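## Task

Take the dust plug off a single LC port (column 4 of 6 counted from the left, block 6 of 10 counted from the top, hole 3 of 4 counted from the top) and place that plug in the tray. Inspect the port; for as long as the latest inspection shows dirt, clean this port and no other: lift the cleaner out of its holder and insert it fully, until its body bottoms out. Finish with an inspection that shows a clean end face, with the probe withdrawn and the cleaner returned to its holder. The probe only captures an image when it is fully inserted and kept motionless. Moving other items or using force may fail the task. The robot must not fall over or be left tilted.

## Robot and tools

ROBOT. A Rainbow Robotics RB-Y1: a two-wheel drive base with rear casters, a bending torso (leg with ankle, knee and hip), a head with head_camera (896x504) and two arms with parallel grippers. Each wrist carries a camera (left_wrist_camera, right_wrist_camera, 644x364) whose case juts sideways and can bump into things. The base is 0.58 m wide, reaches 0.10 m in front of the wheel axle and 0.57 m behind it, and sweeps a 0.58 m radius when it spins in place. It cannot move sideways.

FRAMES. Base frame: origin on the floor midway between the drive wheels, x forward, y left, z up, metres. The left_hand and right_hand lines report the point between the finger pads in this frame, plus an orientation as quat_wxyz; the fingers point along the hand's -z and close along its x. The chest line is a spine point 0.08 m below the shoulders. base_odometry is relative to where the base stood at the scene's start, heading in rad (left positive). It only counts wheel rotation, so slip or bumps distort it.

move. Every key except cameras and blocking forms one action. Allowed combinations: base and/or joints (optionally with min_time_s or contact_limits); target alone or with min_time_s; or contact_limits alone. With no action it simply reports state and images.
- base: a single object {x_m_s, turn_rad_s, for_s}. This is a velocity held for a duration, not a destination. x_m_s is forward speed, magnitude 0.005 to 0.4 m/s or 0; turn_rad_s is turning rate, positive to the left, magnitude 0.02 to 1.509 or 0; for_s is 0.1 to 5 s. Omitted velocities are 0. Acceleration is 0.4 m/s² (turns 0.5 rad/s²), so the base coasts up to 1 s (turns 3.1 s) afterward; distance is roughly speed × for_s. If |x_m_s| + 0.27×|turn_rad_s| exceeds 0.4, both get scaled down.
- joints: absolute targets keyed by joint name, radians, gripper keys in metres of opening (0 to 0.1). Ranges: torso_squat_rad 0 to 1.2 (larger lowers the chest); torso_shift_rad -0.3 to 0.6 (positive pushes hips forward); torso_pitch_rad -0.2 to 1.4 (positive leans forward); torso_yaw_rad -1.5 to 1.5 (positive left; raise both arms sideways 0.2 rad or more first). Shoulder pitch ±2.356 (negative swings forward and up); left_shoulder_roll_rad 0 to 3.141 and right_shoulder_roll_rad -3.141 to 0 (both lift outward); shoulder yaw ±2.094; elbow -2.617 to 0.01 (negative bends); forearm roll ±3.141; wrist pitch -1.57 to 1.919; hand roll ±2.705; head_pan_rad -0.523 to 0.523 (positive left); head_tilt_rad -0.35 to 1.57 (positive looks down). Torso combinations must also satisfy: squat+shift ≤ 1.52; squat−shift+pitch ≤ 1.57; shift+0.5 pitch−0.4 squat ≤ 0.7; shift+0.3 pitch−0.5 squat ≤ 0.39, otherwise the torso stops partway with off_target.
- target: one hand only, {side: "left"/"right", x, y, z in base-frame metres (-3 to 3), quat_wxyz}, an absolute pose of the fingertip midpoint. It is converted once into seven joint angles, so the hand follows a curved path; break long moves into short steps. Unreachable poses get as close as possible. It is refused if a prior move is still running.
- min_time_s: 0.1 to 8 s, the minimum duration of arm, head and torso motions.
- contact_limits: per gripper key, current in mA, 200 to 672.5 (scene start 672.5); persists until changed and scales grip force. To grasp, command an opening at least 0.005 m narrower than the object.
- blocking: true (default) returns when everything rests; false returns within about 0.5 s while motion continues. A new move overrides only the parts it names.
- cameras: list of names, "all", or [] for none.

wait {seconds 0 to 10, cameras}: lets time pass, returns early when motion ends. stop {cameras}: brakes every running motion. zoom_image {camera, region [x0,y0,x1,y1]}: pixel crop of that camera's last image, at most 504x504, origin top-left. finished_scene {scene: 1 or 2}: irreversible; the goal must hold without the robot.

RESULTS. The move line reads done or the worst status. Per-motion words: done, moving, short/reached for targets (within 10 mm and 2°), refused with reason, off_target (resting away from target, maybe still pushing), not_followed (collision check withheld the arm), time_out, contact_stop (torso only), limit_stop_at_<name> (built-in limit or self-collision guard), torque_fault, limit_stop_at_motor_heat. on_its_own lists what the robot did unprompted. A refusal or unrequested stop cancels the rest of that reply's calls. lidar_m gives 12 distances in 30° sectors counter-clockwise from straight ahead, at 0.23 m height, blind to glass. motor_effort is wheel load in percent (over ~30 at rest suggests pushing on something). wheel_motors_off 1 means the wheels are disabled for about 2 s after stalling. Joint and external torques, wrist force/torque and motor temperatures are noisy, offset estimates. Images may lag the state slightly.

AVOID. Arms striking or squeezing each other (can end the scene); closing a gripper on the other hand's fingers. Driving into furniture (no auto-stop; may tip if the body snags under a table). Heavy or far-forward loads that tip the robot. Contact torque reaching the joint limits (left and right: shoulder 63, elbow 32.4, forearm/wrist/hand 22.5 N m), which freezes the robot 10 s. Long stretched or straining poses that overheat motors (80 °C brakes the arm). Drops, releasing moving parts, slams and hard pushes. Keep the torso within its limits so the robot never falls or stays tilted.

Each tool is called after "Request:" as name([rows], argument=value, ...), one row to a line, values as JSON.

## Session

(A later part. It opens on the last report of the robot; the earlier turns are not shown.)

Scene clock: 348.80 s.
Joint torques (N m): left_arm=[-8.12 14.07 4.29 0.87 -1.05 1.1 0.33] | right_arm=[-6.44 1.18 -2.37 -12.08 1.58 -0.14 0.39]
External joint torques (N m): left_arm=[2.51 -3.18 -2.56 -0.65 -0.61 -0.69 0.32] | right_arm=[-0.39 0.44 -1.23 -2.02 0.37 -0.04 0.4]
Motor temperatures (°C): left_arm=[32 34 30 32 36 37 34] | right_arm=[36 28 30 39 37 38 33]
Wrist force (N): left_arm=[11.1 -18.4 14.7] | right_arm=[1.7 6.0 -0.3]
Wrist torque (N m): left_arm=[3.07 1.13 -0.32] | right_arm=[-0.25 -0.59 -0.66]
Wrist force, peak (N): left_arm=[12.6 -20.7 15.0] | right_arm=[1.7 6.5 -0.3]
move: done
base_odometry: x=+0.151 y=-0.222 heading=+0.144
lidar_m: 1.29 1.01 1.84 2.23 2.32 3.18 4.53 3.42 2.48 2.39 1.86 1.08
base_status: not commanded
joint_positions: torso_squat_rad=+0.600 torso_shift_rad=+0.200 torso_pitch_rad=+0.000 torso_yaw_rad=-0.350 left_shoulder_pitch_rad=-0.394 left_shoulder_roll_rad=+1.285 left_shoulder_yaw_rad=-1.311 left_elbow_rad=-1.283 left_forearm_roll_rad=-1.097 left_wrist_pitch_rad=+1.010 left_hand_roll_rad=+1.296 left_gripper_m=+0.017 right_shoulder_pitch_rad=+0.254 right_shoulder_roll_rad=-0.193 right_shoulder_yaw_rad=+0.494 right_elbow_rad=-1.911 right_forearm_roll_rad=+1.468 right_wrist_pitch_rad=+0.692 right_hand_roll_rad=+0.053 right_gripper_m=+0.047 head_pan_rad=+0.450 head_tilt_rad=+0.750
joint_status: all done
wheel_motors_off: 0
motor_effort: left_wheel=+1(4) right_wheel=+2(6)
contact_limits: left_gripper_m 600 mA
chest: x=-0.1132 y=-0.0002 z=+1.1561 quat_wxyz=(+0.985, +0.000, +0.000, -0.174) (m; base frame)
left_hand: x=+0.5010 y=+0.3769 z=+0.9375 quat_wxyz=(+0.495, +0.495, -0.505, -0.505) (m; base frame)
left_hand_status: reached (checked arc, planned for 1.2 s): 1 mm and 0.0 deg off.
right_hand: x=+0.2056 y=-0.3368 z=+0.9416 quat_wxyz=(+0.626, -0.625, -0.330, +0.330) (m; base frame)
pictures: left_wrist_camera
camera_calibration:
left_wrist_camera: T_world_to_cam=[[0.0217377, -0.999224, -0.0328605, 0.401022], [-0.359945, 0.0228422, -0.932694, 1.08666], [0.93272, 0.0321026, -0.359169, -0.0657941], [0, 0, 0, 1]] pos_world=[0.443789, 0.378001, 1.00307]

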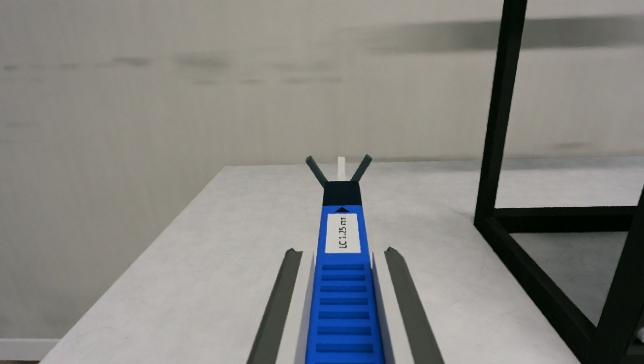

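Request:
move(target={"side":"left","x":0.5008,"y":0.3768,"z":0.9364,"quat_wxyz":[0.495,0.495,-0.505,-0.505]}, min_time_s=1.2, cameras=[])

Request:
move(joints={"left_gripper_m":0.022}, cameras=["left_wrist_camera"])

Request:
zoom_image(camera="left_wrist_camera", region=[220, 100, 440, 225])

Request:
move(joints={"left_gripper_m":0.05}, cameras=["left_wrist_camera"])

Request:
zoom_image(camera="left_wrist_camera", region=[220, 100, 440, 225])

Scene clock: 350.57 s.
Joint torques (N m): left_arm=[-7.78 13.88 3.66 0.98 -0.9 0.89 0.31] | right_arm=[-5.37 1.39 -3.72 -11.79 1.59 -0.07 0.27]
External joint torques (N m): left_arm=[2.85 -3.37 -3.18 -0.54 -0.46 -0.91 0.3] | right_arm=[0.67 0.66 -2.58 -1.72 0.37 0.04 0.27]
Motor temperatures (°C): left_arm=[32 34 30 32 36 37 34] | right_arm=[36 28 30 39 37 38 33]
Wrist force (N): left_arm=[10.9 -17.9 15.7] | right_arm=[1.4 6.0 0.0]
Wrist torque (N m): left_arm=[3.21 1.08 -0.31] | right_arm=[-0.23 -0.64 -0.65]
Wrist force, peak (N): left_arm=[11.3 -18.6 15.5] | right_arm=[1.7 6.6 0.0]
move: done
base_odometry: x=+0.151 y=-0.222 heading=+0.144
lidar_m: 1.30 1.01 1.84 2.23 2.31 3.17 4.54 3.41 2.47 2.39 1.87 1.09
base_status: not commanded
joint_positions: torso_squat_rad=+0.600 torso_shift_rad=+0.200 torso_pitch_rad=+0.000 torso_yaw_rad=-0.350 left_shoulder_pitch_rad=-0.394 left_shoulder_roll_rad=+1.283 left_shoulder_yaw_rad=-1.312 left_elbow_rad=-1.279 left_forearm_roll_rad=-1.099 left_wrist_pitch_rad=+1.010 left_hand_roll_rad=+1.298 left_gripper_m=+0.017 right_shoulder_pitch_rad=+0.254 right_shoulder_roll_rad=-0.193 right_shoulder_yaw_rad=+0.494 right_elbow_rad=-1.911 right_forearm_roll_rad=+1.468 right_wrist_pitch_rad=+0.692 right_hand_roll_rad=+0.053 right_gripper_m=+0.047 head_pan_rad=+0.450 head_tilt_rad=+0.750
joint_status: all done
wheel_motors_off: 0
motor_effort: left_wheel=+3(3) right_wheel=+1(5)
contact_limits: left_gripper_m 600 mA
chest: x=-0.1132 y=-0.0002 z=+1.1561 quat_wxyz=(+0.985, +0.000, +0.000, -0.174) (m; base frame)
left_hand: x=+0.5011 y=+0.3770 z=+0.9370 quat_wxyz=(+0.495, +0.495, -0.505, -0.505) (m; base frame)
left_hand_status: reached (checked arc, planned for 1.2 s): 1 mm and 0.1 deg off.
right_hand: x=+0.2056 y=-0.3368 z=+0.9416 quat_wxyz=(+0.626, -0.625, -0.330, +0.330) (m; base frame)
pictures: none
No camera images: "cameras" was empty.

Scene clock: 351.03 s.
Joint torques (N m): left_arm=[-8.22 15.39 4.83 1.06 -0.73 1.32 0.39] | right_arm=[-5.94 1.07 -4.07 -11.64 1.54 0.17 0.27]
External joint torques (N m): left_arm=[2.41 -1.86 -2.01 -0.47 -0.29 -0.48 0.38] | right_arm=[0.1 0.34 -2.94 -1.58 0.32 0.28 0.27]
Motor temperatures (°C): left_arm=[32 34 30 32 36 37 34] | right_arm=[36 28 30 39 37 38 33]
Wrist force (N): left_arm=[12.8 -20.1 14.5] | right_arm=[1.6 6.1 0.1]
Wrist torque (N m): left_arm=[2.83 0.99 -0.28] | right_arm=[-0.26 -0.61 -0.66]
Wrist force, peak (N): left_arm=[12.7 -20.7 14.5] | right_arm=[1.4 6.5 -0.3]
move: done
base_odometry: x=+0.151 y=-0.222 heading=+0.144
lidar_m: 1.29 1.01 1.84 2.23 2.32 3.16 4.54 3.41 2.50 2.39 1.86 1.10
base_status: not commanded
joint_positions: torso_squat_rad=+0.600 torso_shift_rad=+0.200 torso_pitch_rad=+0.000 torso_yaw_rad=-0.350 left_shoulder_pitch_rad=-0.394 left_shoulder_roll_rad=+1.283 left_shoulder_yaw_rad=-1.312 left_elbow_rad=-1.279 left_forearm_roll_rad=-1.099 left_wrist_pitch_rad=+1.010 left_hand_roll_rad=+1.298 left_gripper_m=+0.022 right_shoulder_pitch_rad=+0.254 right_shoulder_roll_rad=-0.193 right_shoulder_yaw_rad=+0.494 right_elbow_rad=-1.911 right_forearm_roll_rad=+1.468 right_wrist_pitch_rad=+0.692 right_hand_roll_rad=+0.053 right_gripper_m=+0.047 head_pan_rad=+0.450 head_tilt_rad=+0.750
joint_status: all done
wheel_motors_off: 0
motor_effort: left_wheel=+2(3) right_wheel=+3(4)
contact_limits: left_gripper_m 600 mA
chest: x=-0.1132 y=-0.0002 z=+1.1561 quat_wxyz=(+0.985, +0.000, +0.000, -0.174) (m; base frame)
left_hand: x=+0.5010 y=+0.3768 z=+0.9367 quat_wxyz=(+0.495, +0.495, -0.505, -0.505) (m; base frame)
right_hand: x=+0.2056 y=-0.3368 z=+0.9416 quat_wxyz=(+0.626, -0.625, -0.330, +0.330) (m; base frame)
pictures: left_wrist_camera
camera_calibration:
left_wrist_camera: T_world_to_cam=[[0.0213957, -0.999239, -0.0326262, 0.400819], [-0.36002, 0.0227438, -0.932667, 1.08596], [0.932699, 0.0317011, -0.359259, -0.0658261], [0, 0, 0, 1]] pos_world=[0.443789, 0.377901, 1.00227]

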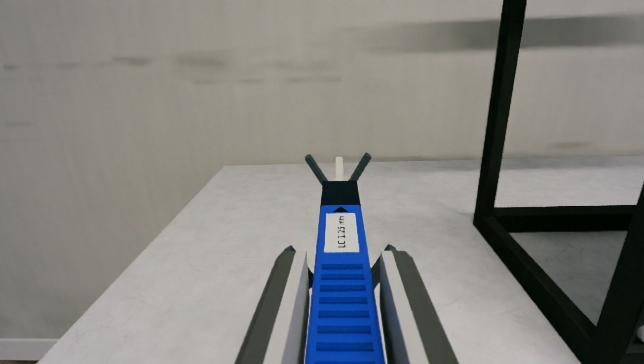

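Scaled by 2.291 from the camera's 644x364 image, which has a finer 1265x715 frame.

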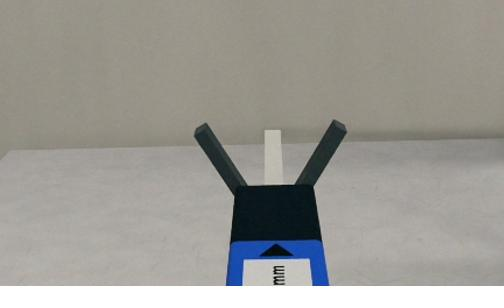

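Scene clock: 351.83 s.
Joint torques (N m): left_arm=[-8.08 15.31 4.77 1 -0.7 1.26 0.26] | right_arm=[-6.2 0.82 -3.42 -11.57 1.52 0.06 0.53]
External joint torques (N m): left_arm=[2.55 -1.94 -2.07 -0.52 -0.26 -0.53 0.25] | right_arm=[-0.16 0.09 -2.28 -1.5 0.3 0.16 0.53]
Motor temperatures (°C): left_arm=[32 34 30 32 36 37 34] | right_arm=[36 28 30 39 37 38 33]
Wrist force (N): left_arm=[12.5 -20.3 14.8] | right_arm=[1.2 6.4 -0.4]
Wrist torque (N m): left_arm=[2.86 0.96 -0.28] | right_arm=[-0.28 -0.66 -0.67]
Wrist force, peak (N): left_arm=[13.0 -21.0 14.4] | right_arm=[1.5 6.5 -0.1]
move: done
base_odometry: x=+0.151 y=-0.222 heading=+0.144
lidar_m: 1.29 0.99 1.85 2.23 2.31 3.18 4.54 3.42 2.47 2.39 1.86 1.10
base_status: not commanded
joint_positions: torso_squat_rad=+0.600 torso_shift_rad=+0.200 torso_pitch_rad=+0.000 torso_yaw_rad=-0.350 left_shoulder_pitch_rad=-0.394 left_shoulder_roll_rad=+1.283 left_shoulder_yaw_rad=-1.312 left_elbow_rad=-1.279 left_forearm_roll_rad=-1.099 left_wrist_pitch_rad=+1.010 left_hand_roll_rad=+1.298 left_gripper_m=+0.050 right_shoulder_pitch_rad=+0.254 right_shoulder_roll_rad=-0.193 right_shoulder_yaw_rad=+0.494 right_elbow_rad=-1.911 right_forearm_roll_rad=+1.468 right_wrist_pitch_rad=+0.692 right_hand_roll_rad=+0.053 right_gripper_m=+0.047 head_pan_rad=+0.450 head_tilt_rad=+0.750
joint_status: all done
wheel_motors_off: 0
motor_effort: left_wheel=+3(3) right_wheel=+2(4)
contact_limits: left_gripper_m 600 mA
chest: x=-0.1132 y=-0.0002 z=+1.1561 quat_wxyz=(+0.985, +0.000, +0.000, -0.174) (m; base frame)
left_hand: x=+0.5010 y=+0.3768 z=+0.9367 quat_wxyz=(+0.495, +0.495, -0.505, -0.505) (m; base frame)
right_hand: x=+0.2056 y=-0.3368 z=+0.9416 quat_wxyz=(+0.626, -0.625, -0.330, +0.330) (m; base frame)
pictures: left_wrist_camera
camera_calibration:
left_wrist_camera: T_world_to_cam=[[0.0213957, -0.999239, -0.0326262, 0.400819], [-0.36002, 0.0227438, -0.932667, 1.08596], [0.932699, 0.0317011, -0.359259, -0.0658261], [0, 0, 0, 1]] pos_world=[0.443789, 0.377901, 1.00227]

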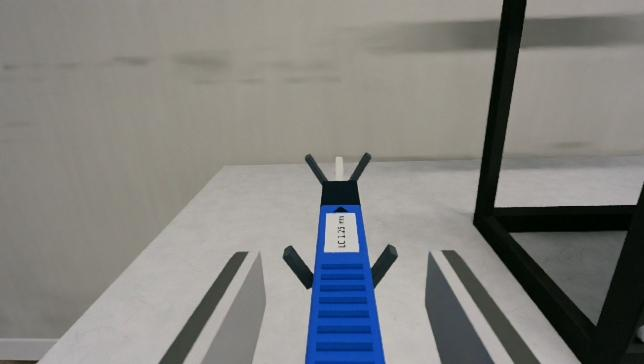

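Scaled by 2.291 from the camera's 644x364 image, which has a finer 1265x715 frame.

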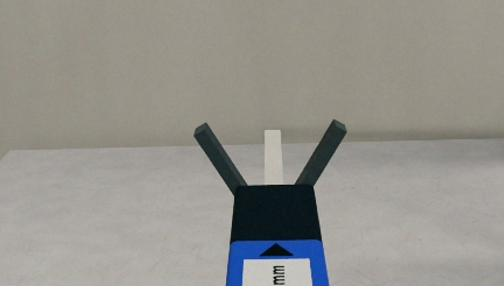

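Request:
move(target={"side":"left","x":0.46,"y":0.3775,"z":0.9370,"quat_wxyz":[0.495,0.495,-0.505,-0.505]}, min_time_s=1.5, cameras=[])

Request:
move(target={"side":"left","x":0.40,"y":0.378,"z":0.94,"quat_wxyz":[0.495,0.495,-0.505,-0.505]}, min_time_s=1.5, cameras=["head_camera"])

Request:
move(target={"side":"left","x":0.36,"y":0.30,"z":0.98,"quat_wxyz":[0.495,0.495,-0.505,-0.505]}, min_time_s=1.2, cameras=[])

Request:
move(joints={"left_shoulder_pitch_rad":-0.65,"left_shoulder_roll_rad":0.818,"left_shoulder_yaw_rad":-1.491,"left_elbow_rad":-1.929,"left_forearm_roll_rad":-0.76,"left_wrist_pitch_rad":1.784,"left_hand_roll_rad":0.395,"left_gripper_m":0.016}, min_time_s=2.5, cameras=[])

Request:
move(joints={"torso_yaw_rad":0.25,"head_pan_rad":-0.3}, cameras=["head_camera"])

Scene clock: 353.93 s.
Joint torques (N m): left_arm=[-6.88 17.3 4.33 0.19 -0.22 1.79 -0.37] | right_arm=[-6.21 0.93 -3.29 -11.83 1.73 0.05 0.32]
External joint torques (N m): left_arm=[2.08 0.22 -2.23 -0.72 0.32 0.03 -0.38] | right_arm=[-0.17 0.2 -2.16 -1.77 0.52 0.15 0.32]
Motor temperatures (°C): left_arm=[32 35 30 32 36 37 34] | right_arm=[36 28 30 39 37 38 33]
Wrist force (N): left_arm=[12.8 -20.6 14.4] | right_arm=[1.2 5.8 0.1]
Wrist torque (N m): left_arm=[2.88 1.00 -0.28] | right_arm=[-0.19 -0.66 -0.65]
Wrist force, peak (N): left_arm=[12.5 -20.8 14.6] | right_arm=[1.9 6.5 0.2]
move: done
base_odometry: x=+0.151 y=-0.222 heading=+0.144
lidar_m: 1.29 1.02 1.86 2.23 2.31 3.14 4.54 3.41 2.48 2.38 1.87 1.10
base_status: not commanded
joint_positions: torso_squat_rad=+0.600 torso_shift_rad=+0.200 torso_pitch_rad=+0.000 torso_yaw_rad=-0.350 left_shoulder_pitch_rad=-0.310 left_shoulder_roll_rad=+1.359 left_shoulder_yaw_rad=-1.323 left_elbow_rad=-1.458 left_forearm_roll_rad=-1.086 left_wrist_pitch_rad=+1.127 left_hand_roll_rad=+1.248 left_gripper_m=+0.050 right_shoulder_pitch_rad=+0.254 right_shoulder_roll_rad=-0.193 right_shoulder_yaw_rad=+0.494 right_elbow_rad=-1.911 right_forearm_roll_rad=+1.468 right_wrist_pitch_rad=+0.692 right_hand_roll_rad=+0.053 right_gripper_m=+0.047 head_pan_rad=+0.450 head_tilt_rad=+0.750
joint_status: all done
wheel_motors_off: 0
motor_effort: left_wheel=+2(3) right_wheel=+3(4)
contact_limits: left_gripper_m 600 mA
chest: x=-0.1132 y=-0.0002 z=+1.1561 quat_wxyz=(+0.985, +0.000, +0.000, -0.174) (m; base frame)
left_hand: x=+0.4604 y=+0.3774 z=+0.9369 quat_wxyz=(+0.495, +0.495, -0.505, -0.505) (m; base frame)
left_hand_status: reached (checked arc, planned for 1.5 s): 0 mm and 0.1 deg off.
right_hand: x=+0.2056 y=-0.3368 z=+0.9416 quat_wxyz=(+0.626, -0.625, -0.330, +0.330) (m; base frame)
pictures: none
No camera images: "cameras" was empty.

Scene clock: 355.77 s.
Joint torques (N m): left_arm=[-4.65 16.66 3.33 -0.63 -0.88 1.69 -0.39] | right_arm=[-6.47 1.35 -3.37 -11.91 1.67 0.03 0.21]
External joint torques (N m): left_arm=[2.01 0.04 -2.29 -0.63 -0.23 -0.05 -0.41] | right_arm=[-0.42 0.61 -2.23 -1.85 0.45 0.14 0.22]
Motor temperatures (°C): left_arm=[32 35 30 32 36 37 34] | right_arm=[36 28 30 39 37 38 33]
Wrist force (N): left_arm=[12.3 -20.1 14.6] | right_arm=[1.8 6.0 0.0]
Wrist torque (N m): left_arm=[2.83 0.91 -0.29] | right_arm=[-0.22 -0.58 -0.65]
Wrist force, peak (N): left_arm=[13.0 -20.3 15.0] | right_arm=[1.4 6.7 -0.6]
move: done
base_odometry: x=+0.151 y=-0.222 heading=+0.144
lidar_m: 1.29 1.01 1.84 2.23 2.31 3.17 4.54 3.42 2.47 2.39 1.86 1.10
base_status: not commanded
joint_positions: torso_squat_rad=+0.600 torso_shift_rad=+0.200 torso_pitch_rad=+0.000 torso_yaw_rad=-0.350 left_shoulder_pitch_rad=-0.196 left_shoulder_roll_rad=+1.446 left_shoulder_yaw_rad=-1.353 left_elbow_rad=-1.672 left_forearm_roll_rad=-1.103 left_wrist_pitch_rad=+1.296 left_hand_roll_rad=+1.201 left_gripper_m=+0.050 right_shoulder_pitch_rad=+0.254 right_shoulder_roll_rad=-0.193 right_shoulder_yaw_rad=+0.494 right_elbow_rad=-1.911 right_forearm_roll_rad=+1.468 right_wrist_pitch_rad=+0.692 right_hand_roll_rad=+0.053 right_gripper_m=+0.047 head_pan_rad=+0.450 head_tilt_rad=+0.750
joint_status: all done
wheel_motors_off: 0
motor_effort: left_wheel=+2(4) right_wheel=+1(5)
contact_limits: left_gripper_m 600 mA
chest: x=-0.1132 y=-0.0002 z=+1.1561 quat_wxyz=(+0.985, +0.000, +0.000, -0.174) (m; base frame)
left_hand: x=+0.4009 y=+0.3781 z=+0.9397 quat_wxyz=(+0.495, +0.495, -0.505, -0.505) (m; base frame)
left_hand_status: reached (checked arc, planned for 1.5 s): 1 mm and 0.1 deg off.
right_hand: x=+0.2056 y=-0.3368 z=+0.9416 quat_wxyz=(+0.626, -0.625, -0.330, +0.330) (m; base frame)
pictures: head_camera
camera_calibration:
head_camera: T_world_to_cam=[[0.0244389, -0.999554, 0.0171439, -0.0203576], [-0.67365, -0.0291366, -0.738476, 0.999011], [0.738647, 0.00649857, -0.674062, 0.926142], [0, 0, 0, 1]] pos_world=[-0.0106108, 0.00274073, 1.36237]

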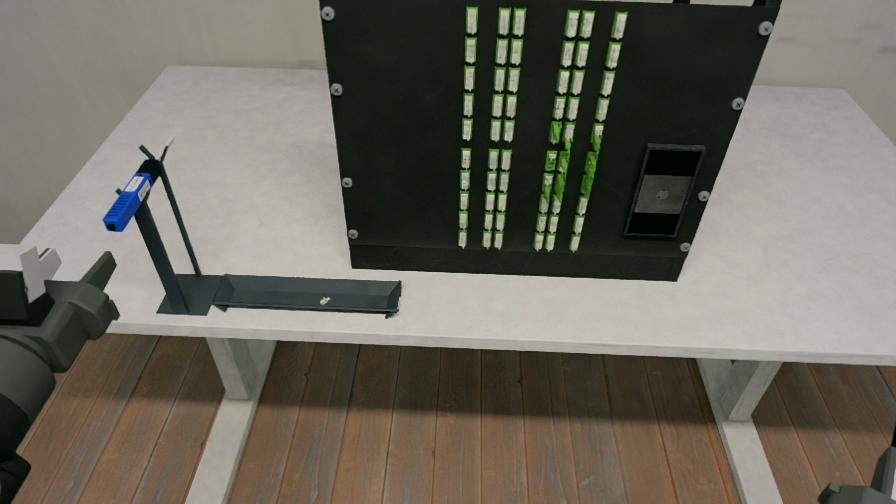

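Scene clock: 357.30 s.
Joint torques (N m): left_arm=[-4.42 13.67 6.26 -2.87 -0.87 1.37 -0.3] | right_arm=[-5.74 1.19 -3.38 -11.66 1.5 -0.15 0.25]
External joint torques (N m): left_arm=[1.86 -0.18 0.61 -0.21 0.33 -0.04 -0.31] | right_arm=[0.3 0.45 -2.24 -1.59 0.28 -0.04 0.26]
Motor temperatures (°C): left_arm=[32 35 30 32 36 37 34] | right_arm=[36 28 30 39 37 38 33]
Wrist force (N): left_arm=[12.2 -20.5 14.6] | right_arm=[1.6 6.0 -0.1]
Wrist torque (N m): left_arm=[2.86 0.93 -0.29] | right_arm=[-0.22 -0.63 -0.66]
Wrist force, peak (N): left_arm=[12.9 -20.6 14.4] | right_arm=[2.0 6.4 -0.3]
move: done
base_odometry: x=+0.151 y=-0.222 heading=+0.144
lidar_m: 1.30 1.01 1.84 2.22 2.31 3.15 4.54 3.42 2.47 2.39 1.86 1.09
base_status: not commanded
joint_positions: torso_squat_rad=+0.600 torso_shift_rad=+0.200 torso_pitch_rad=+0.000 torso_yaw_rad=-0.350 left_shoulder_pitch_rad=-0.192 left_shoulder_roll_rad=+1.495 left_shoulder_yaw_rad=-1.325 left_elbow_rad=-2.089 left_forearm_roll_rad=-1.020 left_wrist_pitch_rad=+1.458 left_hand_roll_rad=+0.863 left_gripper_m=+0.050 right_shoulder_pitch_rad=+0.254 right_shoulder_roll_rad=-0.193 right_shoulder_yaw_rad=+0.494 right_elbow_rad=-1.911 right_forearm_roll_rad=+1.468 right_wrist_pitch_rad=+0.692 right_hand_roll_rad=+0.053 right_gripper_m=+0.047 head_pan_rad=+0.450 head_tilt_rad=+0.750
joint_status: all done
wheel_motors_off: 0
motor_effort: left_wheel=+3(4) right_wheel=+3(4)
contact_limits: left_gripper_m 600 mA
chest: x=-0.1132 y=-0.0002 z=+1.1561 quat_wxyz=(+0.985, +0.000, +0.000, -0.174) (m; base frame)
left_hand: x=+0.3600 y=+0.3000 z=+0.9798 quat_wxyz=(+0.495, +0.495, -0.505, -0.505) (m; base frame)
left_hand_status: reached (checked arc, planned for 1.2 s): 0 mm and 0.1 deg off.
right_hand: x=+0.2056 y=-0.3368 z=+0.9416 quat_wxyz=(+0.626, -0.625, -0.330, +0.330) (m; base frame)
pictures: none
No camera images: "cameras" was empty.

Scene clock: 360.10 s.
Joint torques (N m): left_arm=[-12.29 5.04 5.02 -4.06 -1.36 0.73 -0.35] | right_arm=[-6.51 0.93 -3.35 -11.75 1.57 -0.09 0.38]
External joint torques (N m): left_arm=[0.2 -0.74 -1.86 0.41 0.33 0.01 -0.37] | right_arm=[-0.47 0.19 -2.22 -1.69 0.35 0.02 0.39]
Motor temperatures (°C): left_arm=[31 35 30 32 36 37 34] | right_arm=[36 28 30 39 37 38 33]
Wrist force (N): left_arm=[12.3 -19.8 14.5] | right_arm=[1.6 5.9 0.0]
Wrist torque (N m): left_arm=[2.78 0.94 -0.29] | right_arm=[-0.22 -0.63 -0.64]
Wrist force, peak (N): left_arm=[12.4 -20.6 15.4] | right_arm=[1.6 6.7 -0.4]
move: done
base_odometry: x=+0.151 y=-0.222 heading=+0.144
lidar_m: 1.29 1.00 1.84 2.23 2.33 3.16 4.54 3.41 2.49 2.38 1.86 1.09
base_status: not commanded
joint_positions: torso_squat_rad=+0.600 torso_shift_rad=+0.200 torso_pitch_rad=+0.000 torso_yaw_rad=-0.350 left_shoulder_pitch_rad=-0.650 left_shoulder_roll_rad=+0.818 left_shoulder_yaw_rad=-1.491 left_elbow_rad=-1.929 left_forearm_roll_rad=-0.760 left_wrist_pitch_rad=+1.784 left_hand_roll_rad=+0.395 left_gripper_m=+0.016 right_shoulder_pitch_rad=+0.254 right_shoulder_roll_rad=-0.193 right_shoulder_yaw_rad=+0.494 right_elbow_rad=-1.911 right_forearm_roll_rad=+1.468 right_wrist_pitch_rad=+0.692 right_hand_roll_rad=+0.053 right_gripper_m=+0.047 head_pan_rad=+0.450 head_tilt_rad=+0.750
joint_status: all done
wheel_motors_off: 0
motor_effort: left_wheel=+3(3) right_wheel=+1(5)
contact_limits: left_gripper_m 600 mA
chest: x=-0.1132 y=-0.0002 z=+1.1561 quat_wxyz=(+0.985, +0.000, +0.000, -0.174) (m; base frame)
left_hand: x=+0.3697 y=+0.0793 z=+0.9598 quat_wxyz=(+0.501, +0.505, -0.499, -0.495) (m; base frame)
right_hand: x=+0.2056 y=-0.3368 z=+0.9416 quat_wxyz=(+0.626, -0.625, -0.330, +0.330) (m; base frame)
pictures: none
No camera images: "cameras" was empty.

Scene clock: 361.90 s.
Joint torques (N m): left_arm=[-11.55 4.96 5.33 -4.28 -1.51 0.52 -0.35] | right_arm=[-6.31 0.86 -2.42 -11.88 1.53 0.05 0.35]
External joint torques (N m): left_arm=[0.95 -0.82 -1.55 0.19 0.19 -0.2 -0.36] | right_arm=[-0.27 0.12 -1.29 -1.81 0.31 0.16 0.36]
Motor temperatures (°C): left_arm=[31 35 30 32 36 37 34] | right_arm=[36 28 30 39 37 38 33]
Wrist force (N): left_arm=[12.7 -19.9 14.6] | right_arm=[1.0 5.8 -0.6]
Wrist torque (N m): left_arm=[2.81 0.99 -0.30] | right_arm=[-0.21 -0.68 -0.65]
Wrist force, peak (N): left_arm=[13.5 -20.1 14.8] | right_arm=[2.0 6.7 -0.4]
move: done
base_odometry: x=+0.151 y=-0.222 heading=+0.144
lidar_m: 1.29 1.00 1.84 2.23 2.31 3.15 4.54 3.41 2.51 2.38 1.86 1.09
base_status: not commanded
joint_positions: torso_squat_rad=+0.600 torso_shift_rad=+0.200 torso_pitch_rad=+0.000 torso_yaw_rad=+0.250 left_shoulder_pitch_rad=-0.650 left_shoulder_roll_rad=+0.818 left_shoulder_yaw_rad=-1.491 left_elbow_rad=-1.929 left_forearm_roll_rad=-0.760 left_wrist_pitch_rad=+1.784 left_hand_roll_rad=+0.395 left_gripper_m=+0.016 right_shoulder_pitch_rad=+0.254 right_shoulder_roll_rad=-0.193 right_shoulder_yaw_rad=+0.494 right_elbow_rad=-1.911 right_forearm_roll_rad=+1.468 right_wrist_pitch_rad=+0.692 right_hand_roll_rad=+0.053 right_gripper_m=+0.047 head_pan_rad=-0.300 head_tilt_rad=+0.750
joint_status: all done
wheel_motors_off: 0
motor_effort: left_wheel=+2(4) right_wheel=+0(6)
contact_limits: left_gripper_m 600 mA
chest: x=-0.1132 y=-0.0002 z=+1.1561 quat_wxyz=(+0.992, +0.000, +0.000, +0.125) (m; base frame)
left_hand: x=+0.2405 y=+0.3381 z=+0.9598 quat_wxyz=(+0.625, +0.630, -0.327, -0.325) (m; base frame)
right_hand: x=+0.3400 y=-0.0979 z=+0.9415 quat_wxyz=(+0.500, -0.500, -0.500, +0.500) (m; base frame)
pictures: head_camera
camera_calibration:
head_camera: T_world_to_cam=[[-0.125146, -0.99199, 0.0171701, -0.0212783], [-0.670483, 0.0718046, -0.738442, 0.99953], [0.731294, -0.103926, -0.674098, 0.92555], [0, 0, 0, 1]] pos_world=[-0.00934459, 0.00330967, 1.36237]

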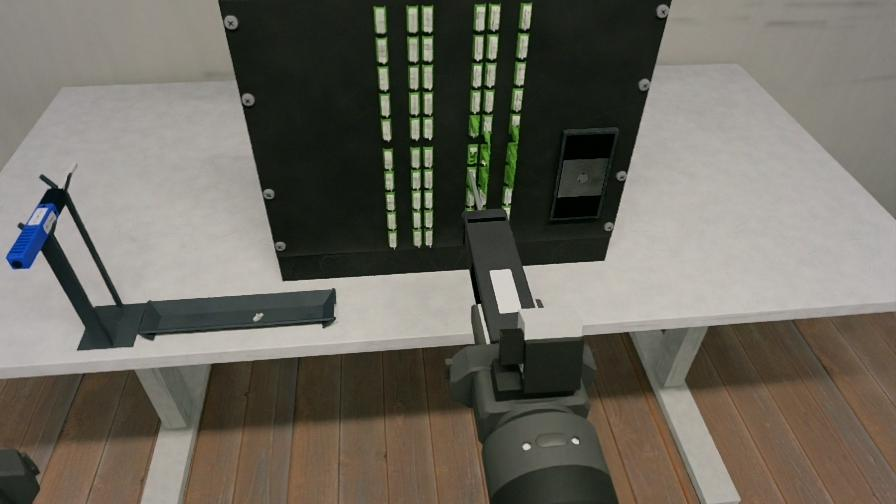

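Request:
move(target={"side":"right","x":0.350,"y":-0.1012,"z":0.9272,"quat_wxyz":[0.4952,-0.51265,-0.5048,0.48735]}, min_time_s=1.5, cameras=["head_camera"])

Request:
move(target={"side":"left","x":0.4324,"y":0.0994,"z":0.961,"quat_wxyz":[0.354,0.354,-0.612,-0.612]}, min_time_s=3, cameras=["head_camera","left_wrist_camera"])

Scene clock: 363.97 s.
Joint torques (N m): left_arm=[-11.51 5.1 5.59 -4.36 -1.32 0.59 -0.41] | right_arm=[-7.58 -1.16 -4.83 -11.22 2.23 0.71 0.1]
External joint torques (N m): left_arm=[0.99 -0.68 -1.29 0.11 0.37 -0.13 -0.42] | right_arm=[-0.85 -1.72 -3.48 -1.3 1.02 0.49 0.1]
Motor temperatures (°C): left_arm=[31 35 30 32 36 37 34] | right_arm=[36 28 30 39 37 38 33]
Wrist force (N): left_arm=[12.5 -20.5 14.6] | right_arm=[1.9 6.3 -0.5]
Wrist torque (N m): left_arm=[2.89 0.97 -0.32] | right_arm=[-0.29 -0.58 -0.65]
Wrist force, peak (N): left_arm=[12.7 -20.4 14.8] | right_arm=[1.6 6.6 0.0]
move: done
base_odometry: x=+0.151 y=-0.222 heading=+0.144
lidar_m: 1.29 1.01 1.85 2.23 2.31 3.15 4.54 3.42 2.49 2.39 1.86 1.10
base_status: not commanded
joint_positions: torso_squat_rad=+0.600 torso_shift_rad=+0.200 torso_pitch_rad=+0.000 torso_yaw_rad=+0.250 left_shoulder_pitch_rad=-0.650 left_shoulder_roll_rad=+0.818 left_shoulder_yaw_rad=-1.491 left_elbow_rad=-1.929 left_forearm_roll_rad=-0.760 left_wrist_pitch_rad=+1.784 left_hand_roll_rad=+0.395 left_gripper_m=+0.016 right_shoulder_pitch_rad=+0.208 right_shoulder_roll_rad=-0.197 right_shoulder_yaw_rad=+0.492 right_elbow_rad=-1.791 right_forearm_roll_rad=+1.593 right_wrist_pitch_rad=+0.716 right_hand_roll_rad=-0.112 right_gripper_m=+0.047 head_pan_rad=-0.300 head_tilt_rad=+0.750
joint_status: all done
wheel_motors_off: 0
motor_effort: left_wheel=+2(4) right_wheel=+0(6)
contact_limits: left_gripper_m 600 mA
chest: x=-0.1132 y=-0.0002 z=+1.1561 quat_wxyz=(+0.992, +0.000, +0.000, +0.125) (m; base frame)
left_hand: x=+0.2405 y=+0.3381 z=+0.9598 quat_wxyz=(+0.625, +0.630, -0.327, -0.325) (m; base frame)
right_hand: x=+0.3498 y=-0.1010 z=+0.9271 quat_wxyz=(+0.495, -0.512, -0.504, +0.488) (m; base frame)
right_hand_status: reached (checked arc, planned for 1.5 s): 0 mm and 0.2 deg off.
pictures: head_camera
camera_calibration:
head_camera: T_world_to_cam=[[-0.125146, -0.99199, 0.0171701, -0.0212783], [-0.670483, 0.0718046, -0.738442, 0.99953], [0.731294, -0.103926, -0.674098, 0.92555], [0, 0, 0, 1]] pos_world=[-0.00934459, 0.00330967, 1.36237]

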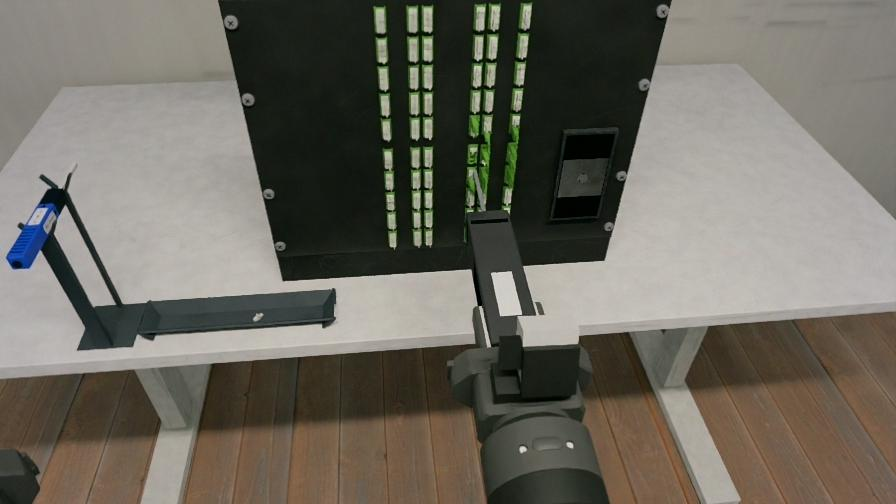

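Scene clock: 367.30 s.
Joint torques (N m): left_arm=[-18.91 4.22 6.21 -0.3 -0.48 1.37 0.22] | right_arm=[-8.34 -0.44 -4.79 -11.15 1.82 0.95 0.21]
External joint torques (N m): left_arm=[0.99 -1.1 -2.05 0.23 -0.16 -0.43 0.2] | right_arm=[-1.61 -0.99 -3.43 -1.23 0.6 0.73 0.21]
Motor temperatures (°C): left_arm=[32 34 30 32 36 37 34] | right_arm=[36 28 30 39 37 38 33]
Wrist force (N): left_arm=[12.5 -20.1 14.6] | right_arm=[1.4 6.0 -0.3]
Wrist torque (N m): left_arm=[2.82 0.98 -0.31] | right_arm=[-0.24 -0.62 -0.61]
Wrist force, peak (N): left_arm=[12.3 -20.6 15.6] | right_arm=[1.7 6.5 -0.4]
move: done
base_odometry: x=+0.151 y=-0.222 heading=+0.144
lidar_m: 1.29 1.01 1.84 2.22 2.32 3.15 4.54 3.42 2.49 2.39 1.87 1.10
base_status: not commanded
joint_positions: torso_squat_rad=+0.600 torso_shift_rad=+0.200 torso_pitch_rad=+0.000 torso_yaw_rad=+0.250 left_shoulder_pitch_rad=-1.091 left_shoulder_roll_rad=+0.490 left_shoulder_yaw_rad=-1.651 left_elbow_rad=-1.121 left_forearm_roll_rad=-1.406 left_wrist_pitch_rad=+0.644 left_hand_roll_rad=+1.296 left_gripper_m=+0.016 right_shoulder_pitch_rad=+0.208 right_shoulder_roll_rad=-0.197 right_shoulder_yaw_rad=+0.492 right_elbow_rad=-1.791 right_forearm_roll_rad=+1.593 right_wrist_pitch_rad=+0.716 right_hand_roll_rad=-0.112 right_gripper_m=+0.047 head_pan_rad=-0.300 head_tilt_rad=+0.750
joint_status: all done
wheel_motors_off: 0
motor_effort: left_wheel=+2(3) right_wheel=+2(6)
contact_limits: left_gripper_m 600 mA
chest: x=-0.1132 y=-0.0002 z=+1.1561 quat_wxyz=(+0.992, +0.000, +0.000, +0.125) (m; base frame)
left_hand: x=+0.4318 y=+0.0990 z=+0.9609 quat_wxyz=(+0.357, +0.355, -0.608, -0.614) (m; base frame)
left_hand_status: reached (checked arc, planned for 3.0 s): 1 mm and 0.6 deg off.
right_hand: x=+0.3498 y=-0.1010 z=+0.9270 quat_wxyz=(+0.495, -0.512, -0.504, +0.488) (m; base frame)
pictures: head_camera, left_wrist_camera
camera_calibration:
head_camera: T_world_to_cam=[[-0.125146, -0.99199, 0.0171701, -0.0212783], [-0.670483, 0.0718046, -0.738442, 0.99953], [0.731294, -0.103926, -0.674098, 0.92555], [0, 0, 0, 1]] pos_world=[-0.00934459, 0.00330967, 1.36237]
left_wrist_camera: T_world_to_cam=[[-0.457068, -0.888774, -0.0342116, 0.322785], [-0.311733, 0.196102, -0.929713, 1.04916], [0.833013, -0.414277, -0.366692, 0.110467], [0, 0, 0, 1]] pos_world=[0.382572, 0.126904, 1.02697]

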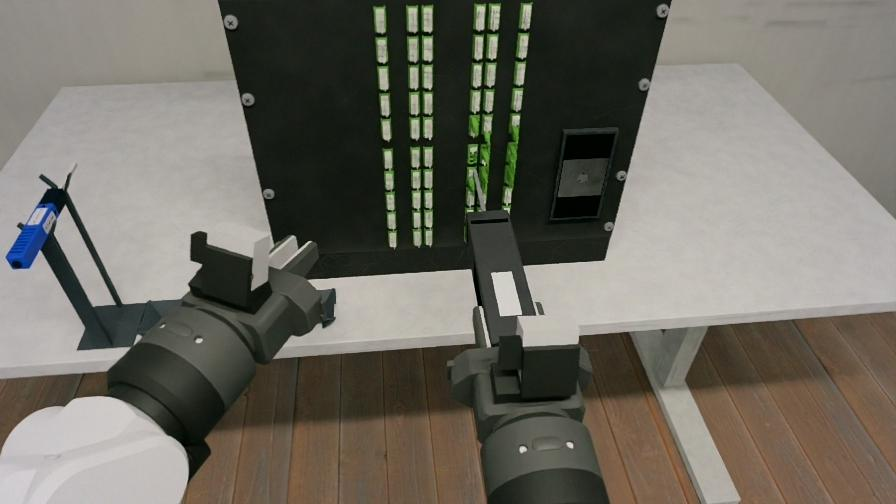

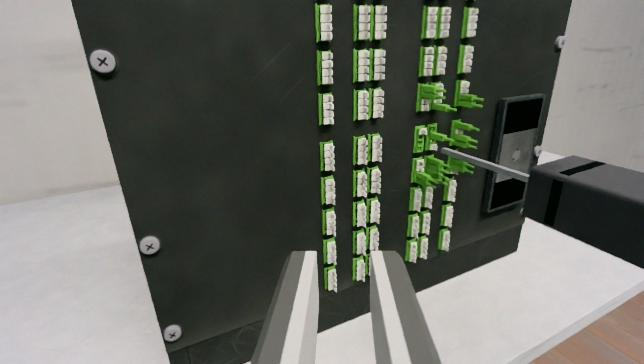

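Request:
move(target={"side":"right","x":0.372,"y":-0.1008,"z":0.9271,"quat_wxyz":[0.4952,-0.51265,-0.5048,0.48735]}, min_time_s=1.5, cameras=[])

Request:
move(target={"side":"right","x":0.3795,"y":-0.1010,"z":0.9263,"quat_wxyz":[0.4952,-0.51265,-0.5048,0.48735]}, min_time_s=1.5, cameras=["head_camera","left_wrist_camera"])

Request:
zoom_image(camera="left_wrist_camera", region=[407, 122, 437, 162])

Request:
zoom_image(camera="head_camera", region=[464, 146, 484, 166])

Scene clock: 369.33 s.
Joint torques (N m): left_arm=[-19.03 4.2 6.12 -0.27 -0.5 1.39 0.26] | right_arm=[-9.19 1.01 -4.72 -10.92 1.59 0.01 -0.14]
External joint torques (N m): left_arm=[0.88 -1.12 -2.14 0.27 -0.17 -0.41 0.25] | right_arm=[-1.19 0.72 -3.1 -1 0.41 -0.22 -0.14]
Motor temperatures (°C): left_arm=[32 34 30 32 36 37 34] | right_arm=[36 28 30 39 37 38 33]
Wrist force (N): left_arm=[12.2 -19.7 14.6] | right_arm=[1.3 6.1 -0.1]
Wrist torque (N m): left_arm=[2.78 0.96 -0.31] | right_arm=[-0.25 -0.67 -0.63]
Wrist force, peak (N): left_arm=[12.7 -20.6 14.8] | right_arm=[1.6 6.6 -0.4]
move: done
base_odometry: x=+0.151 y=-0.222 heading=+0.144
lidar_m: 1.30 1.00 1.85 2.22 2.32 3.16 4.55 3.43 2.49 2.39 1.88 1.09
base_status: not commanded
joint_positions: torso_squat_rad=+0.600 torso_shift_rad=+0.200 torso_pitch_rad=+0.000 torso_yaw_rad=+0.250 left_shoulder_pitch_rad=-1.091 left_shoulder_roll_rad=+0.490 left_shoulder_yaw_rad=-1.651 left_elbow_rad=-1.121 left_forearm_roll_rad=-1.406 left_wrist_pitch_rad=+0.644 left_hand_roll_rad=+1.296 left_gripper_m=+0.016 right_shoulder_pitch_rad=+0.140 right_shoulder_roll_rad=-0.191 right_shoulder_yaw_rad=+0.457 right_elbow_rad=-1.729 right_forearm_roll_rad=+1.565 right_wrist_pitch_rad=+0.698 right_hand_roll_rad=-0.113 right_gripper_m=+0.047 head_pan_rad=-0.300 head_tilt_rad=+0.750
joint_status: all done
wheel_motors_off: 0
motor_effort: left_wheel=+2(4) right_wheel=+2(5)
contact_limits: left_gripper_m 600 mA
chest: x=-0.1132 y=-0.0002 z=+1.1561 quat_wxyz=(+0.992, +0.000, +0.000, +0.125) (m; base frame)
left_hand: x=+0.4318 y=+0.0990 z=+0.9609 quat_wxyz=(+0.357, +0.355, -0.608, -0.614) (m; base frame)
right_hand: x=+0.3718 y=-0.1008 z=+0.9268 quat_wxyz=(+0.495, -0.512, -0.504, +0.488) (m; base frame)
right_hand_status: reached (checked arc, planned for 1.5 s): 0 mm and 0.1 deg off.
pictures: none
No camera images: "cameras" was empty.

Scene clock: 371.17 s.
Joint torques (N m): left_arm=[-19.13 4.31 6.25 -0.2 -0.39 1.36 0.26] | right_arm=[-9.66 1.31 -4.51 -10.98 1.33 -0.29 -0.15]
External joint torques (N m): left_arm=[0.77 -1 -2.01 0.34 -0.06 -0.43 0.24] | right_arm=[-1.24 1.15 -2.8 -1.08 0.15 -0.52 -0.14]
Motor temperatures (°C): left_arm=[32 34 30 32 36 37 34] | right_arm=[36 28 30 39 37 38 33]
Wrist force (N): left_arm=[12.7 -20.0 14.3] | right_arm=[1.1 5.9 -0.2]
Wrist torque (N m): left_arm=[2.80 0.97 -0.31] | right_arm=[-0.24 -0.68 -0.64]
Wrist force, peak (N): left_arm=[12.6 -20.8 14.6] | right_arm=[1.5 6.5 -0.4]
move: done
base_odometry: x=+0.151 y=-0.222 heading=+0.144
lidar_m: 1.30 1.00 1.85 2.22 2.30 3.14 4.54 3.42 2.48 2.38 1.87 1.09
base_status: not commanded
joint_positions: torso_squat_rad=+0.600 torso_shift_rad=+0.200 torso_pitch_rad=+0.000 torso_yaw_rad=+0.250 left_shoulder_pitch_rad=-1.091 left_shoulder_roll_rad=+0.490 left_shoulder_yaw_rad=-1.651 left_elbow_rad=-1.121 left_forearm_roll_rad=-1.406 left_wrist_pitch_rad=+0.644 left_hand_roll_rad=+1.296 left_gripper_m=+0.016 right_shoulder_pitch_rad=+0.117 right_shoulder_roll_rad=-0.190 right_shoulder_yaw_rad=+0.446 right_elbow_rad=-1.706 right_forearm_roll_rad=+1.558 right_wrist_pitch_rad=+0.692 right_hand_roll_rad=-0.117 right_gripper_m=+0.047 head_pan_rad=-0.300 head_tilt_rad=+0.750
joint_status: all done
wheel_motors_off: 0
motor_effort: left_wheel=+3(4) right_wheel=+2(6)
contact_limits: left_gripper_m 600 mA
chest: x=-0.1132 y=-0.0002 z=+1.1561 quat_wxyz=(+0.992, +0.000, +0.000, +0.125) (m; base frame)
left_hand: x=+0.4318 y=+0.0990 z=+0.9609 quat_wxyz=(+0.357, +0.355, -0.608, -0.614) (m; base frame)
right_hand: x=+0.3791 y=-0.1011 z=+0.9262 quat_wxyz=(+0.495, -0.512, -0.504, +0.488) (m; base frame)
right_hand_status: reached (checked arc, planned for 1.5 s): 0 mm and 0.0 deg off.
pictures: head_camera, left_wrist_camera
camera_calibration:
head_camera: T_world_to_cam=[[-0.125146, -0.99199, 0.0171701, -0.0212783], [-0.670483, 0.0718046, -0.738442, 0.99953], [0.731294, -0.103926, -0.674098, 0.92555], [0, 0, 0, 1]] pos_world=[-0.00934459, 0.00330967, 1.36237]
left_wrist_camera: T_world_to_cam=[[-0.45703, -0.888792, -0.0342282, 0.32279], [-0.311708, 0.196089, -0.929724, 1.04916], [0.833044, -0.414243, -0.366662, 0.11042], [0, 0, 0, 1]] pos_world=[0.382572, 0.126904, 1.02697]

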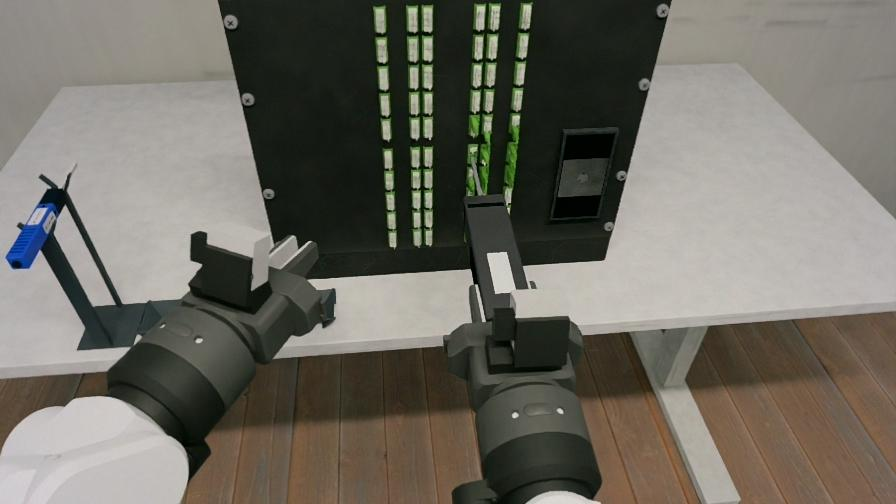

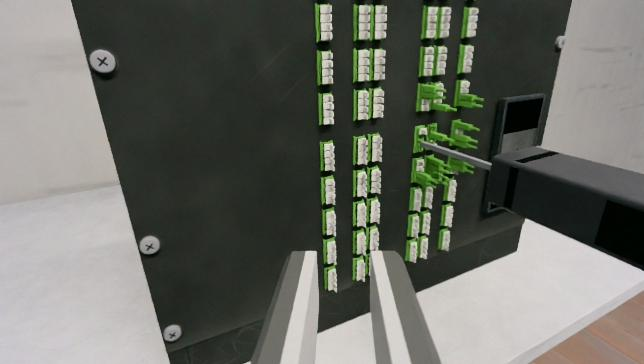

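Scaled by 12.600 from the camera's 644x364 image, which has a finer 1265x715 frame.

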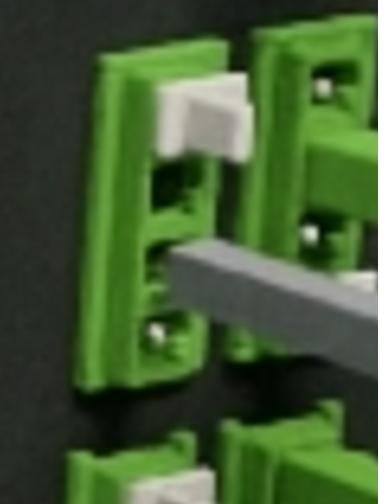

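Scaled by 25.200 from the camera's 896x504 image, which has a finer 1280x720 frame.

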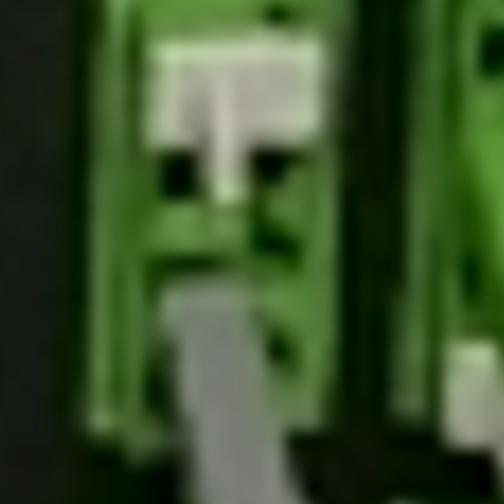

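Request:
move(target={"side":"right","x":0.382,"y":-0.1010,"z":0.9263,"quat_wxyz":[0.4952,-0.51265,-0.5048,0.48735]}, min_time_s=1.2, cameras=["left_wrist_camera"])

Request:
zoom_image(camera="left_wrist_camera", region=[407, 122, 437, 162])

Request:
move(target={"side":"right","x":0.3835,"y":-0.1010,"z":0.9263,"quat_wxyz":[0.4952,-0.51265,-0.5048,0.48735]}, min_time_s=1.2, cameras=[])

Request:
move(target={"side":"right","x":0.3853,"y":-0.1011,"z":0.9263,"quat_wxyz":[0.4952,-0.51265,-0.5048,0.48735]}, min_time_s=1.2, cameras=["left_wrist_camera"])

Request:
zoom_image(camera="left_wrist_camera", region=[407, 122, 437, 162])

Scene clock: 372.97 s.
Joint torques (N m): left_arm=[-19.39 4.35 6.31 -0.29 -0.54 1.46 0.23] | right_arm=[-10.22 1.04 -4.32 -11.26 1.4 0.15 0.03]
External joint torques (N m): left_arm=[0.51 -0.97 -1.96 0.25 -0.21 -0.34 0.22] | right_arm=[-1.64 0.92 -2.57 -1.36 0.22 -0.08 0.03]
Motor temperatures (°C): left_arm=[32 34 30 32 36 37 34] | right_arm=[36 28 30 39 37 38 33]
Wrist force (N): left_arm=[12.6 -20.4 14.6] | right_arm=[1.0 6.4 0.0]
Wrist torque (N m): left_arm=[2.88 0.99 -0.31] | right_arm=[-0.25 -0.61 -0.65]
Wrist force, peak (N): left_arm=[13.0 -20.5 14.7] | right_arm=[1.5 6.5 0.0]
move: done
base_odometry: x=+0.151 y=-0.222 heading=+0.144
lidar_m: 1.29 1.00 1.85 2.23 2.31 3.15 4.55 3.42 2.49 2.40 1.87 1.09
base_status: not commanded
joint_positions: torso_squat_rad=+0.600 torso_shift_rad=+0.200 torso_pitch_rad=+0.000 torso_yaw_rad=+0.250 left_shoulder_pitch_rad=-1.091 left_shoulder_roll_rad=+0.490 left_shoulder_yaw_rad=-1.651 left_elbow_rad=-1.121 left_forearm_roll_rad=-1.406 left_wrist_pitch_rad=+0.644 left_hand_roll_rad=+1.296 left_gripper_m=+0.016 right_shoulder_pitch_rad=+0.109 right_shoulder_roll_rad=-0.190 right_shoulder_yaw_rad=+0.442 right_elbow_rad=-1.697 right_forearm_roll_rad=+1.556 right_wrist_pitch_rad=+0.690 right_hand_roll_rad=-0.119 right_gripper_m=+0.047 head_pan_rad=-0.300 head_tilt_rad=+0.750
joint_status: all done
wheel_motors_off: 0
motor_effort: left_wheel=+2(3) right_wheel=+4(5)
contact_limits: left_gripper_m 600 mA
chest: x=-0.1132 y=-0.0002 z=+1.1561 quat_wxyz=(+0.992, +0.000, +0.000, +0.125) (m; base frame)
left_hand: x=+0.4318 y=+0.0990 z=+0.9609 quat_wxyz=(+0.357, +0.355, -0.608, -0.614) (m; base frame)
right_hand: x=+0.3818 y=-0.1011 z=+0.9260 quat_wxyz=(+0.495, -0.512, -0.504, +0.488) (m; base frame)
right_hand_status: reached (checked arc, planned for 1.2 s): 0 mm and 0.0 deg off.
pictures: left_wrist_camera
camera_calibration:
left_wrist_camera: T_world_to_cam=[[-0.45703, -0.888792, -0.0342282, 0.32279], [-0.311708, 0.196089, -0.929724, 1.04916], [0.833044, -0.414243, -0.366662, 0.11042], [0, 0, 0, 1]] pos_world=[0.382572, 0.126904, 1.02697]

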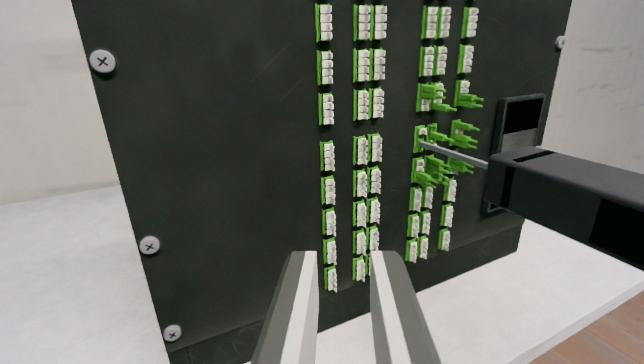

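Scaled by 12.600 from the camera's 644x364 image, which has a finer 1265x715 frame.

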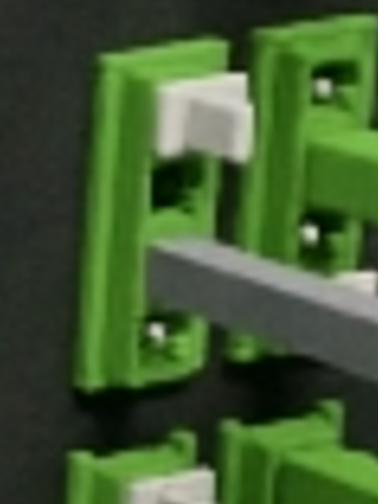

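Scene clock: 374.50 s.
Joint torques (N m): left_arm=[-19.16 4.07 6.08 -0.19 -0.5 1.26 0.25] | right_arm=[-10.04 1.37 -4.76 -11.11 1.83 0.12 0]
External joint torques (N m): left_arm=[0.75 -1.24 -2.19 0.34 -0.17 -0.54 0.23] | right_arm=[-1.37 1.28 -2.99 -1.21 0.65 -0.12 0.01]
Motor temperatures (°C): left_arm=[32 34 30 32 36 37 34] | right_arm=[36 28 30 39 37 38 33]
Wrist force (N): left_arm=[12.3 -20.4 14.9] | right_arm=[1.1 6.1 0.3]
Wrist torque (N m): left_arm=[2.88 0.95 -0.31] | right_arm=[-0.22 -0.58 -0.64]
Wrist force, peak (N): left_arm=[12.9 -20.6 14.7] | right_arm=[1.5 6.6 -0.1]
move: done
base_odometry: x=+0.151 y=-0.222 heading=+0.144
lidar_m: 1.29 1.01 1.85 2.23 2.31 3.14 4.54 3.41 2.49 2.39 1.87 1.09
base_status: not commanded
joint_positions: torso_squat_rad=+0.600 torso_shift_rad=+0.200 torso_pitch_rad=+0.000 torso_yaw_rad=+0.250 left_shoulder_pitch_rad=-1.091 left_shoulder_roll_rad=+0.490 left_shoulder_yaw_rad=-1.651 left_elbow_rad=-1.121 left_forearm_roll_rad=-1.406 left_wrist_pitch_rad=+0.644 left_hand_roll_rad=+1.296 left_gripper_m=+0.016 right_shoulder_pitch_rad=+0.104 right_shoulder_roll_rad=-0.190 right_shoulder_yaw_rad=+0.440 right_elbow_rad=-1.693 right_forearm_roll_rad=+1.554 right_wrist_pitch_rad=+0.689 right_hand_roll_rad=-0.119 right_gripper_m=+0.047 head_pan_rad=-0.300 head_tilt_rad=+0.750
joint_status: all done
wheel_motors_off: 0
motor_effort: left_wheel=+1(4) right_wheel=+0(6)
contact_limits: left_gripper_m 600 mA
chest: x=-0.1132 y=-0.0002 z=+1.1561 quat_wxyz=(+0.992, +0.000, +0.000, +0.125) (m; base frame)
left_hand: x=+0.4318 y=+0.0990 z=+0.9609 quat_wxyz=(+0.357, +0.355, -0.608, -0.614) (m; base frame)
right_hand: x=+0.3833 y=-0.1011 z=+0.9260 quat_wxyz=(+0.495, -0.512, -0.504, +0.488) (m; base frame)
right_hand_status: reached (checked arc, planned for 1.2 s): 0 mm and 0.0 deg off.
pictures: none
No camera images: "cameras" was empty.

Scene clock: 376.03 s.
Joint torques (N m): left_arm=[-19.37 4.39 6.26 -0.26 -0.46 1.44 0.17] | right_arm=[-10.76 0.91 -4.51 -10.96 1.31 0.19 -0.2]
External joint torques (N m): left_arm=[0.54 -0.92 -2 0.28 -0.14 -0.35 0.16] | right_arm=[-1.98 0.85 -2.72 -1.07 0.14 -0.05 -0.19]
Motor temperatures (°C): left_arm=[32 34 30 32 36 37 34] | right_arm=[36 28 30 39 37 38 33]
Wrist force (N): left_arm=[12.5 -20.2 14.7] | right_arm=[1.6 6.1 0.6]
Wrist torque (N m): left_arm=[2.85 0.99 -0.32] | right_arm=[-0.24 -0.56 -0.65]
Wrist force, peak (N): left_arm=[13.0 -20.7 14.6] | right_arm=[1.1 6.7 0.2]
move: done
base_odometry: x=+0.151 y=-0.222 heading=+0.144
lidar_m: 1.30 0.99 1.85 2.23 2.31 3.13 4.53 3.41 2.50 2.39 1.86 1.09
base_status: not commanded
joint_positions: torso_squat_rad=+0.600 torso_shift_rad=+0.200 torso_pitch_rad=+0.000 torso_yaw_rad=+0.250 left_shoulder_pitch_rad=-1.091 left_shoulder_roll_rad=+0.490 left_shoulder_yaw_rad=-1.651 left_elbow_rad=-1.121 left_forearm_roll_rad=-1.406 left_wrist_pitch_rad=+0.644 left_hand_roll_rad=+1.296 left_gripper_m=+0.016 right_shoulder_pitch_rad=+0.098 right_shoulder_roll_rad=-0.190 right_shoulder_yaw_rad=+0.437 right_elbow_rad=-1.687 right_forearm_roll_rad=+1.552 right_wrist_pitch_rad=+0.687 right_hand_roll_rad=-0.119 right_gripper_m=+0.047 head_pan_rad=-0.300 head_tilt_rad=+0.750
joint_status: all done
wheel_motors_off: 0
motor_effort: left_wheel=+2(3) right_wheel=+1(4)
contact_limits: left_gripper_m 600 mA
chest: x=-0.1132 y=-0.0002 z=+1.1561 quat_wxyz=(+0.992, +0.000, +0.000, +0.125) (m; base frame)
left_hand: x=+0.4318 y=+0.0990 z=+0.9609 quat_wxyz=(+0.357, +0.355, -0.608, -0.614) (m; base frame)
right_hand: x=+0.3851 y=-0.1011 z=+0.9260 quat_wxyz=(+0.495, -0.512, -0.504, +0.488) (m; base frame)
right_hand_status: reached (checked arc, planned for 1.2 s): 0 mm and 0.0 deg off.
pictures: left_wrist_camera
camera_calibration:
left_wrist_camera: T_world_to_cam=[[-0.45703, -0.888792, -0.0342282, 0.32279], [-0.311708, 0.196089, -0.929724, 1.04916], [0.833044, -0.414243, -0.366662, 0.11042], [0, 0, 0, 1]] pos_world=[0.382572, 0.126904, 1.02697]

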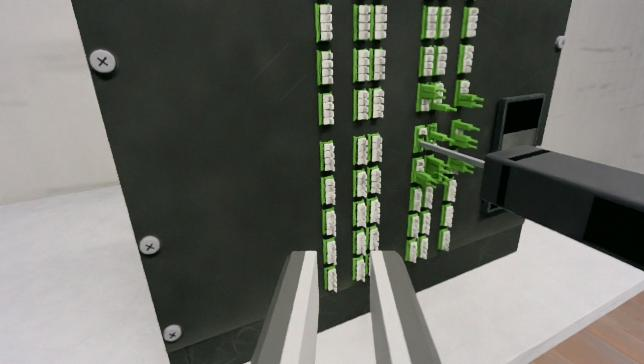

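Scaled by 12.600 from the camera's 644x364 image, which has a finer 1265x715 frame.

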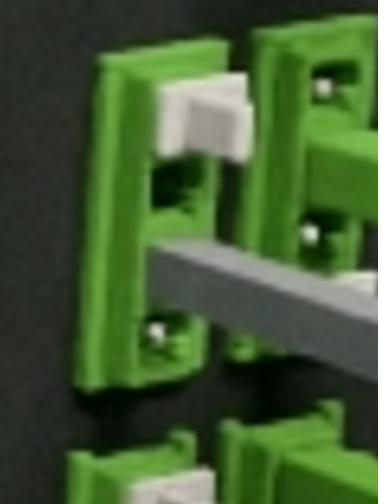

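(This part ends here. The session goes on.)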